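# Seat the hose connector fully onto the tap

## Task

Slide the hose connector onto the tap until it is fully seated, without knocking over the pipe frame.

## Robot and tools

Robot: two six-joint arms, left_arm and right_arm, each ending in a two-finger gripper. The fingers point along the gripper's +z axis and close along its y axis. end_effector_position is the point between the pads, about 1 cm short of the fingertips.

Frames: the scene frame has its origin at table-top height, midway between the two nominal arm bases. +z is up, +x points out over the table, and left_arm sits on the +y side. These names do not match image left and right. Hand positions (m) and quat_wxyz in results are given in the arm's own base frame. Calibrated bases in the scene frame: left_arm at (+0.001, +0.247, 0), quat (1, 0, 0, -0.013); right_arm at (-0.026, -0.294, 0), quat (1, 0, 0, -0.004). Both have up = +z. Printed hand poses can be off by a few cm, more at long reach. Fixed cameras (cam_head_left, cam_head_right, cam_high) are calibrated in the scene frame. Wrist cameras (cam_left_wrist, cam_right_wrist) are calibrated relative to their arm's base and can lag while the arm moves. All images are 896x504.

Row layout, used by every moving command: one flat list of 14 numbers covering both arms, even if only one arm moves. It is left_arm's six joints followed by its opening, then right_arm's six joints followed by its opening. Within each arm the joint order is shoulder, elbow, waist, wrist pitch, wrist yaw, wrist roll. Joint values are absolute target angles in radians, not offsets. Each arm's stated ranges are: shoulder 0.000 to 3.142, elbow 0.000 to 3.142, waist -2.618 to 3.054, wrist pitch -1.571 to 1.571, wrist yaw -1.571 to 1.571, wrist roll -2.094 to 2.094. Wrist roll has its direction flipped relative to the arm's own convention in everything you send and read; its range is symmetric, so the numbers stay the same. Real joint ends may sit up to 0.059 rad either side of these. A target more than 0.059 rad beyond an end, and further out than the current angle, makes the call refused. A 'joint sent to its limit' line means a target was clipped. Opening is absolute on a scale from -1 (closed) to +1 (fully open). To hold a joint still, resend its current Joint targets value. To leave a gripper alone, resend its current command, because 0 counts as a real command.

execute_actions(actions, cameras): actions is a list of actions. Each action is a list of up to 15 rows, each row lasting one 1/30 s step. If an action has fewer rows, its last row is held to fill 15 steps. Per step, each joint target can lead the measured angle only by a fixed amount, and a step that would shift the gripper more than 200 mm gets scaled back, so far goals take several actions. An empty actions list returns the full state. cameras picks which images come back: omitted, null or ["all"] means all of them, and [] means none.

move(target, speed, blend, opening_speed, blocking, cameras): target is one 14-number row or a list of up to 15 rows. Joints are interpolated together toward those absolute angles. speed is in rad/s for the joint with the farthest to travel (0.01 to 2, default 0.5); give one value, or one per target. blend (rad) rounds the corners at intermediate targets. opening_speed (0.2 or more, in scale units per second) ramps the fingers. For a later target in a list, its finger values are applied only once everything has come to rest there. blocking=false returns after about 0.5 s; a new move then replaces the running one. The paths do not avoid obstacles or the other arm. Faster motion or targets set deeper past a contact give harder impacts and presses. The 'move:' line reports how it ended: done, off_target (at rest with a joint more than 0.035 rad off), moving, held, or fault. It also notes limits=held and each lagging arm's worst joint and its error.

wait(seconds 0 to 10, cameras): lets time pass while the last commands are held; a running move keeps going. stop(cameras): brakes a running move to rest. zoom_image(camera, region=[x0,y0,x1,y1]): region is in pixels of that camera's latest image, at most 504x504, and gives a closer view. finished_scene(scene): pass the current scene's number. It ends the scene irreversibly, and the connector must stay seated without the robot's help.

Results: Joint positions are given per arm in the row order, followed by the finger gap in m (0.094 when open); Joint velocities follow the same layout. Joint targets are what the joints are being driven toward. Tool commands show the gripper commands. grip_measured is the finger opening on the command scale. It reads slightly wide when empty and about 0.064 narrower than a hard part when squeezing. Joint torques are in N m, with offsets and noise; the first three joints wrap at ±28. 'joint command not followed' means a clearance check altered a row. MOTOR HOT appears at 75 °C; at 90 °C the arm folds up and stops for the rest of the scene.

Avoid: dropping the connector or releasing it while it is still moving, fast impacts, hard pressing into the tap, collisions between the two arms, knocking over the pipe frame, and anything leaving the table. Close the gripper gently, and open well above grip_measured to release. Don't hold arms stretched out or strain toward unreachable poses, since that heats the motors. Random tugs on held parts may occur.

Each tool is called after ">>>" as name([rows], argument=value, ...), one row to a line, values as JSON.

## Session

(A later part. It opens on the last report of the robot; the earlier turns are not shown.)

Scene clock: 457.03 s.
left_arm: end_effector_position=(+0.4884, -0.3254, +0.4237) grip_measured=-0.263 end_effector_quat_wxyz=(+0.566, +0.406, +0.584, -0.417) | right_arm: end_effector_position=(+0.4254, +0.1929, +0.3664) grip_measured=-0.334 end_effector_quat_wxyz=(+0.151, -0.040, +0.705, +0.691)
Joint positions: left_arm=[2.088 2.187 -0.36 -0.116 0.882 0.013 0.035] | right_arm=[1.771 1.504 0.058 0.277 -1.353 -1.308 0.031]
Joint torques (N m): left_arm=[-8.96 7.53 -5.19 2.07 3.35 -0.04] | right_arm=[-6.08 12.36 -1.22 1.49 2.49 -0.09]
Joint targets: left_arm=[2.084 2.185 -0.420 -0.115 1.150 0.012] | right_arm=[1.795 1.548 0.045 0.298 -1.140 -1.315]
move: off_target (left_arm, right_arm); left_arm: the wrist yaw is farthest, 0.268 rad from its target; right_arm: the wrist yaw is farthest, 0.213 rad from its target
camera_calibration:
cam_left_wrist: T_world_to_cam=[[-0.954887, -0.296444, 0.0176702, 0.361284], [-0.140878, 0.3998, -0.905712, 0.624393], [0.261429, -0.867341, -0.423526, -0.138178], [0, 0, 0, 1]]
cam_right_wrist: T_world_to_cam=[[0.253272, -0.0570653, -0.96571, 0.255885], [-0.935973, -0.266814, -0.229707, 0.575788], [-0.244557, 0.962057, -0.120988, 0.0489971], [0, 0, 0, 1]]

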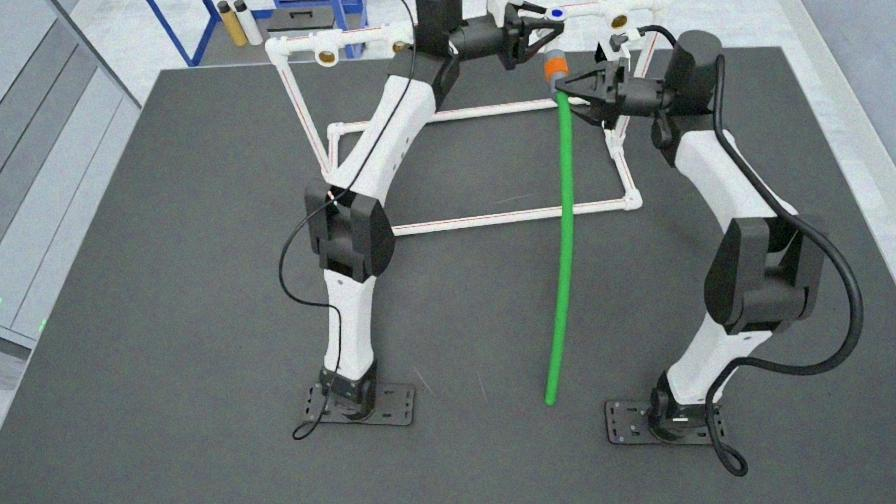

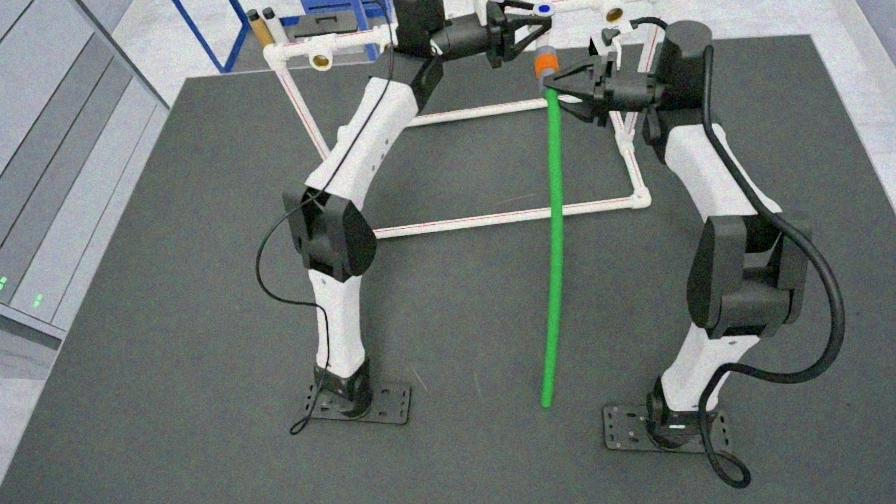

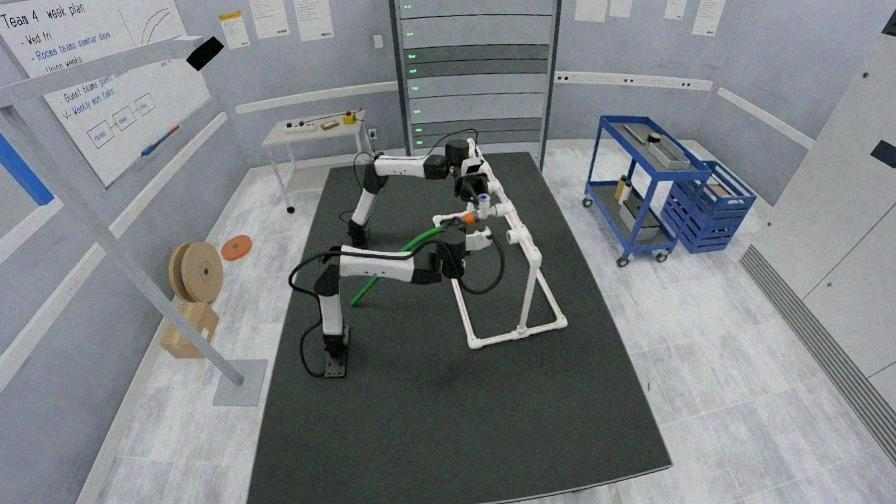

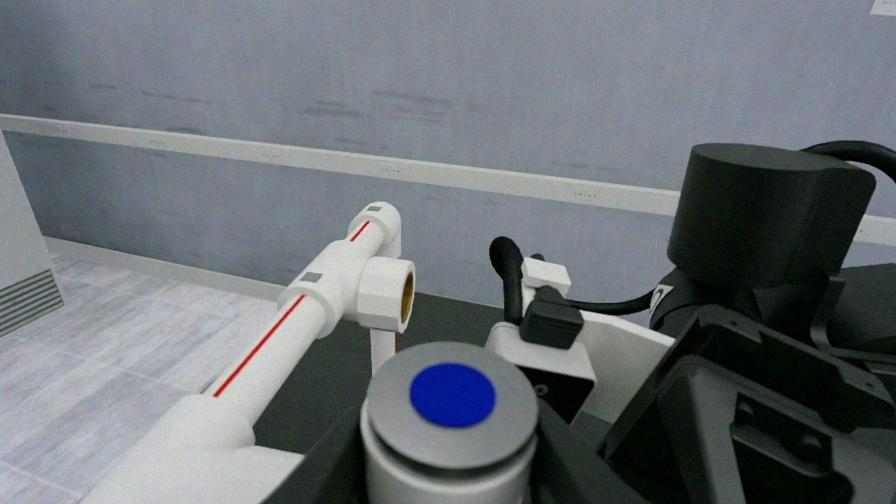

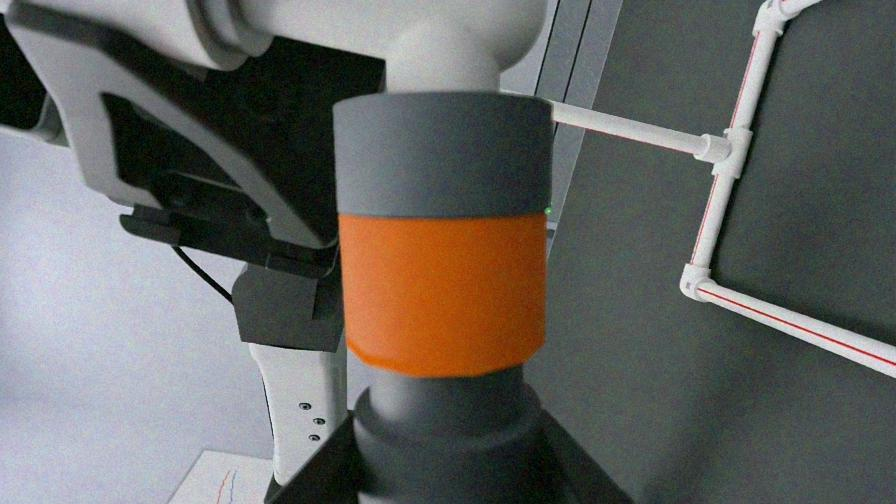

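>>> move([
  [2.104,2.185,-0.362,-0.115,0.875,0.012,-0.5,1.775,1.538,0.058,0.298,-1.35,-1.315,-0.5],
  [2.104,2.185,-0.362,-0.115,0.875,0.012,-0.5,1.775,1.538,0.058,0.298,-1.35,-1.315,0.9],
  [2.104,2.185,-0.362,-0.115,0.875,0.012,-0.5,1.735,1.478,-0.29,0.298,-1.55,-1.315,0.9],
], speed=0.25, opening_speed=1.0)

Scene clock: 466.60 s.
left_arm: end_effector_position=(+0.4911, -0.3242, +0.4228) grip_measured=-0.263 end_effector_quat_wxyz=(+0.569, +0.401, +0.588, -0.412) | right_arm: end_effector_position=(+0.4363, +0.0493, +0.3585) grip_measured=+0.897 end_effector_quat_wxyz=(+0.200, +0.025, +0.707, +0.678)
Joint positions: left_arm=[2.088 2.186 -0.359 -0.119 0.867 0.013 0.035] | right_arm=[1.771 1.48 -0.289 0.281 -1.538 -1.308 0.089]
Joint torques (N m): left_arm=[-7.31 7.62 -0.27 2.13 0.21 -0.06] | right_arm=[-11.21 7.56 -0.09 1.36 -0.22 -0.1]
Joint targets: left_arm=[2.104 2.185 -0.362 -0.115 0.875 0.012] | right_arm=[1.735 1.478 -0.290 0.298 -1.550 -1.315]
move: off_target (right_arm); right_arm: the shoulder is farthest, 0.036 rad from its target
camera_calibration:
cam_left_wrist: T_world_to_cam=[[-0.950084, -0.311365, 0.0198068, 0.356143], [-0.149615, 0.398978, -0.904672, 0.627108], [0.273781, -0.862478, -0.425647, -0.141798], [0, 0, 0, 1]]
cam_right_wrist: T_world_to_cam=[[0.221962, -0.0934838, -0.970563, 0.254543], [-0.971078, -0.111005, -0.211388, 0.547011], [-0.0879761, 0.989413, -0.115419, 0.117161], [0, 0, 0, 1]]

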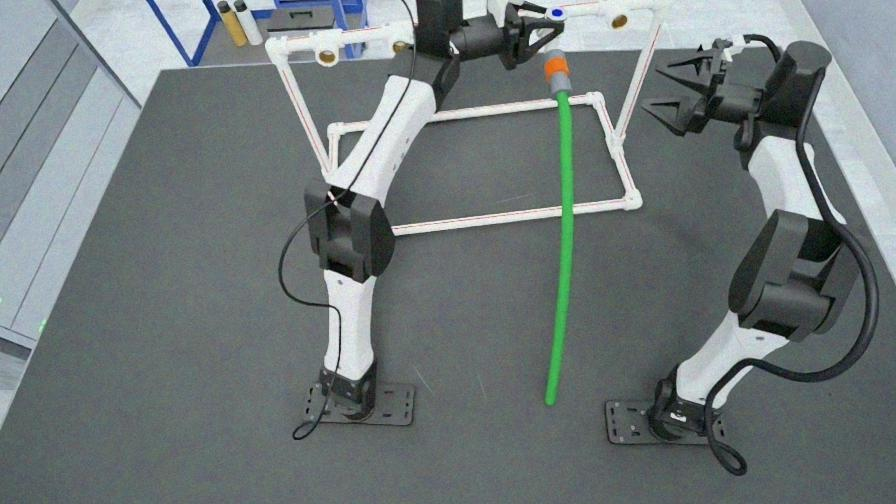

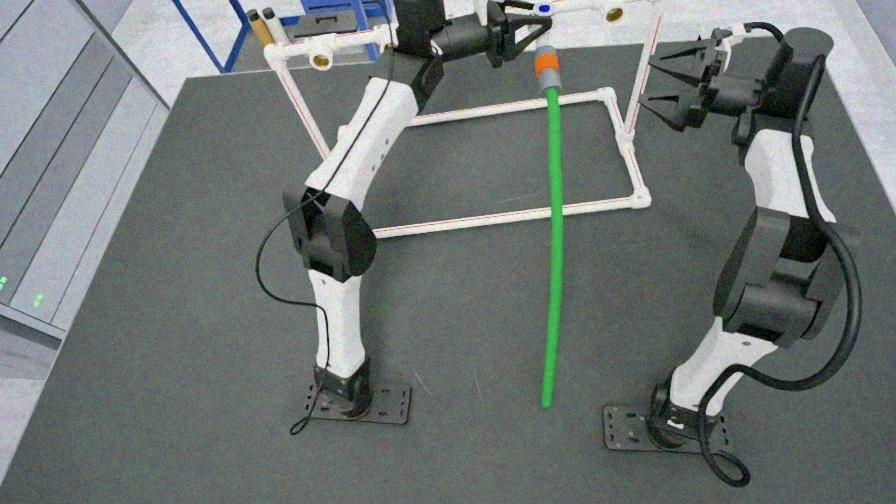

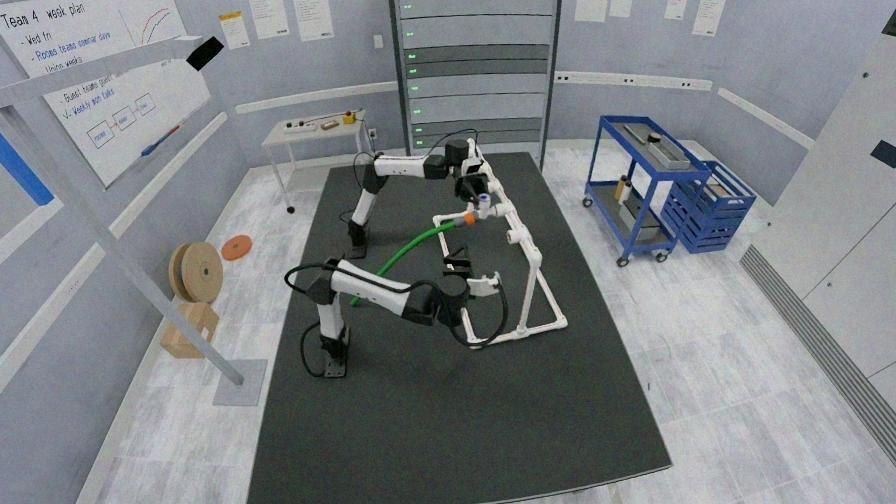

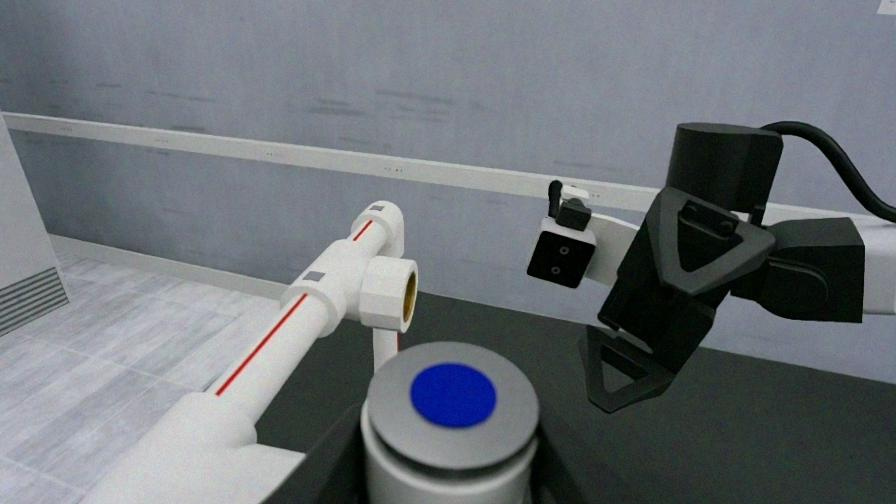

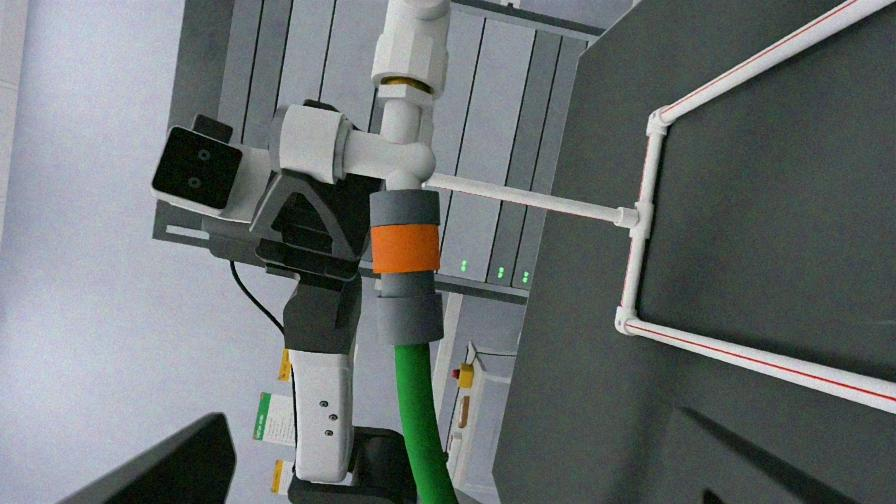

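>>> move([
  [2.104,2.185,-0.362,-0.115,0.875,0.012,0.3,1.735,1.478,-0.29,0.298,-1.55,-1.315,0.9],
  [1.826,1.93,-0.156,-0.058,1.057,0.012,0.3,1.735,1.478,-0.35,0.298,-1.55,-1.315,0.9],
  [1.43,1.525,-0.066,-0.035,1.145,0.012,0.3,1.7,1.43,-0.4,0.298,-1.5,-1.315,0.9],
], speed=0.3, opening_speed=0.8)

Scene clock: 472.60 s.
left_arm: end_effector_position=(+0.3640, -0.1826, +0.4568) grip_measured=+0.299 end_effector_quat_wxyz=(+0.586, +0.401, +0.579, -0.401) | right_arm: end_effector_position=(+0.4347, +0.0053, +0.3561) grip_measured=+0.897 end_effector_quat_wxyz=(+0.240, +0.075, +0.704, +0.665)
Joint positions: left_arm=[1.456 1.531 -0.073 -0.057 1.133 0.012 0.061] | right_arm=[1.736 1.433 -0.394 0.281 -1.511 -1.308 0.089]
Joint torques (N m): left_arm=[-6.23 7.01 0.54 2.14 0.24 -0.03] | right_arm=[-10.91 7.53 -0.61 1.37 0.04 -0.09]
Joint targets: left_arm=[1.430 1.525 -0.066 -0.035 1.145 0.012] | right_arm=[1.700 1.430 -0.400 0.298 -1.500 -1.315]
move: off_target (right_arm); right_arm: the shoulder is farthest, 0.036 rad from its target
camera_calibration:
cam_left_wrist: T_world_to_cam=[[-0.943722, -0.330437, -0.0141366, 0.288534], [-0.122385, 0.388601, -0.913242, 0.574444], [0.307262, -0.860117, -0.407172, 0.00932689], [0, 0, 0, 1]]
cam_right_wrist: T_world_to_cam=[[0.197052, -0.117647, -0.973309, 0.260382], [-0.97952, 0.0182666, -0.200517, 0.539128], [0.0413692, 0.992888, -0.111638, 0.102712], [0, 0, 0, 1]]

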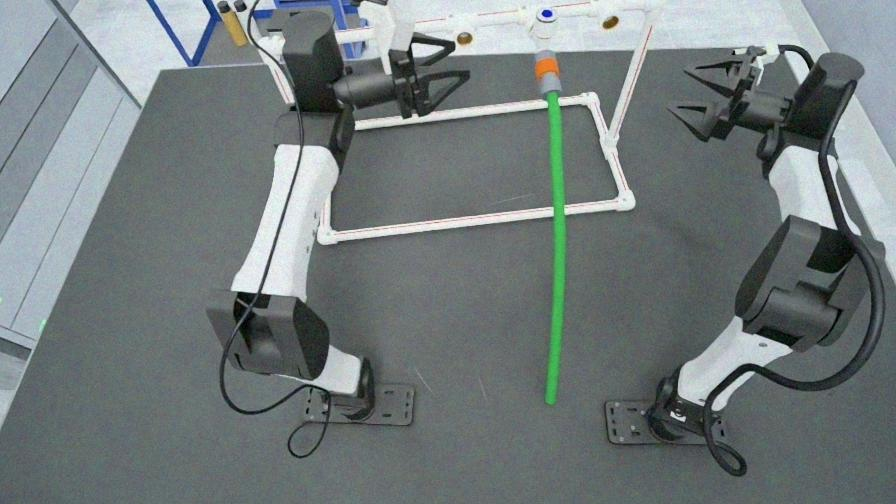

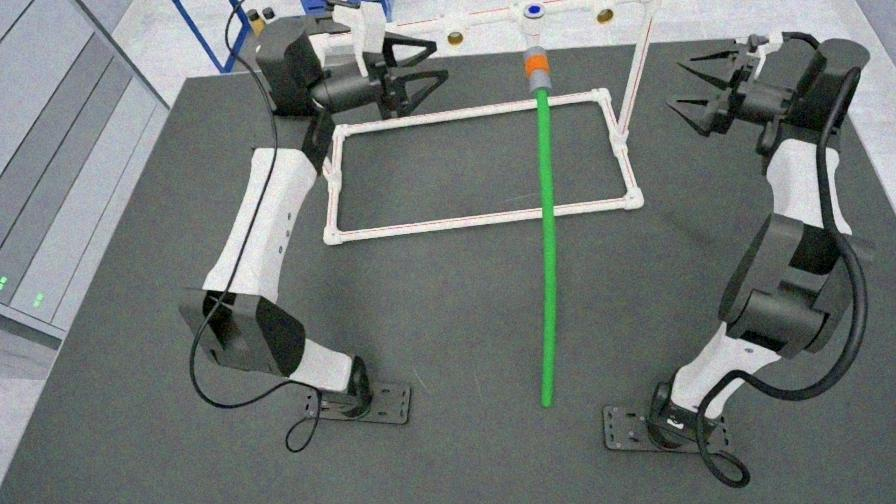

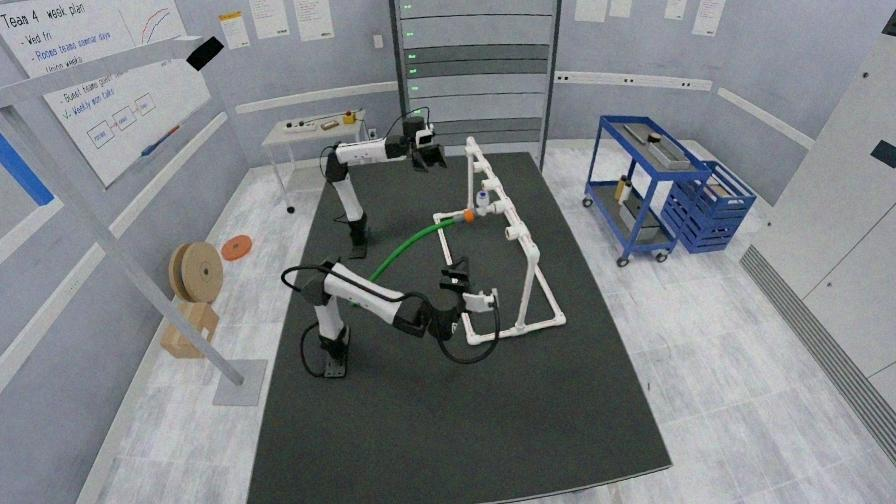

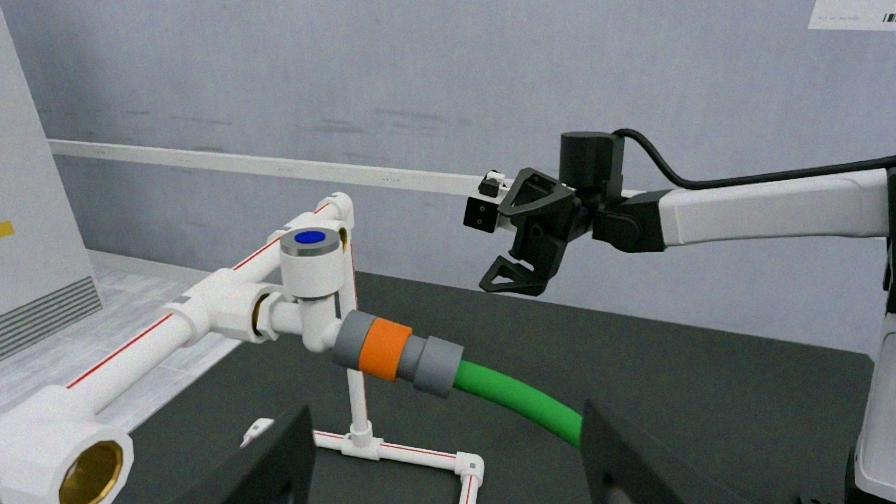

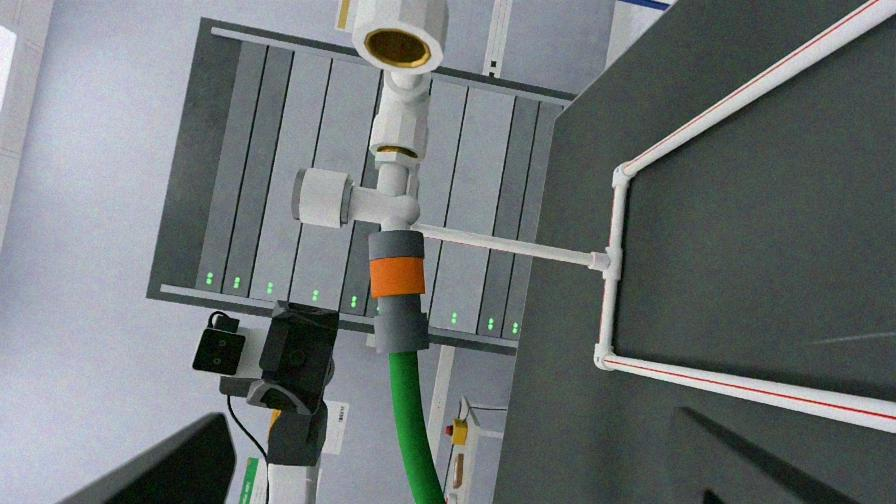

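Done and standing.

>>> finished_scene(scene=1)

The scene is finished: the task was done.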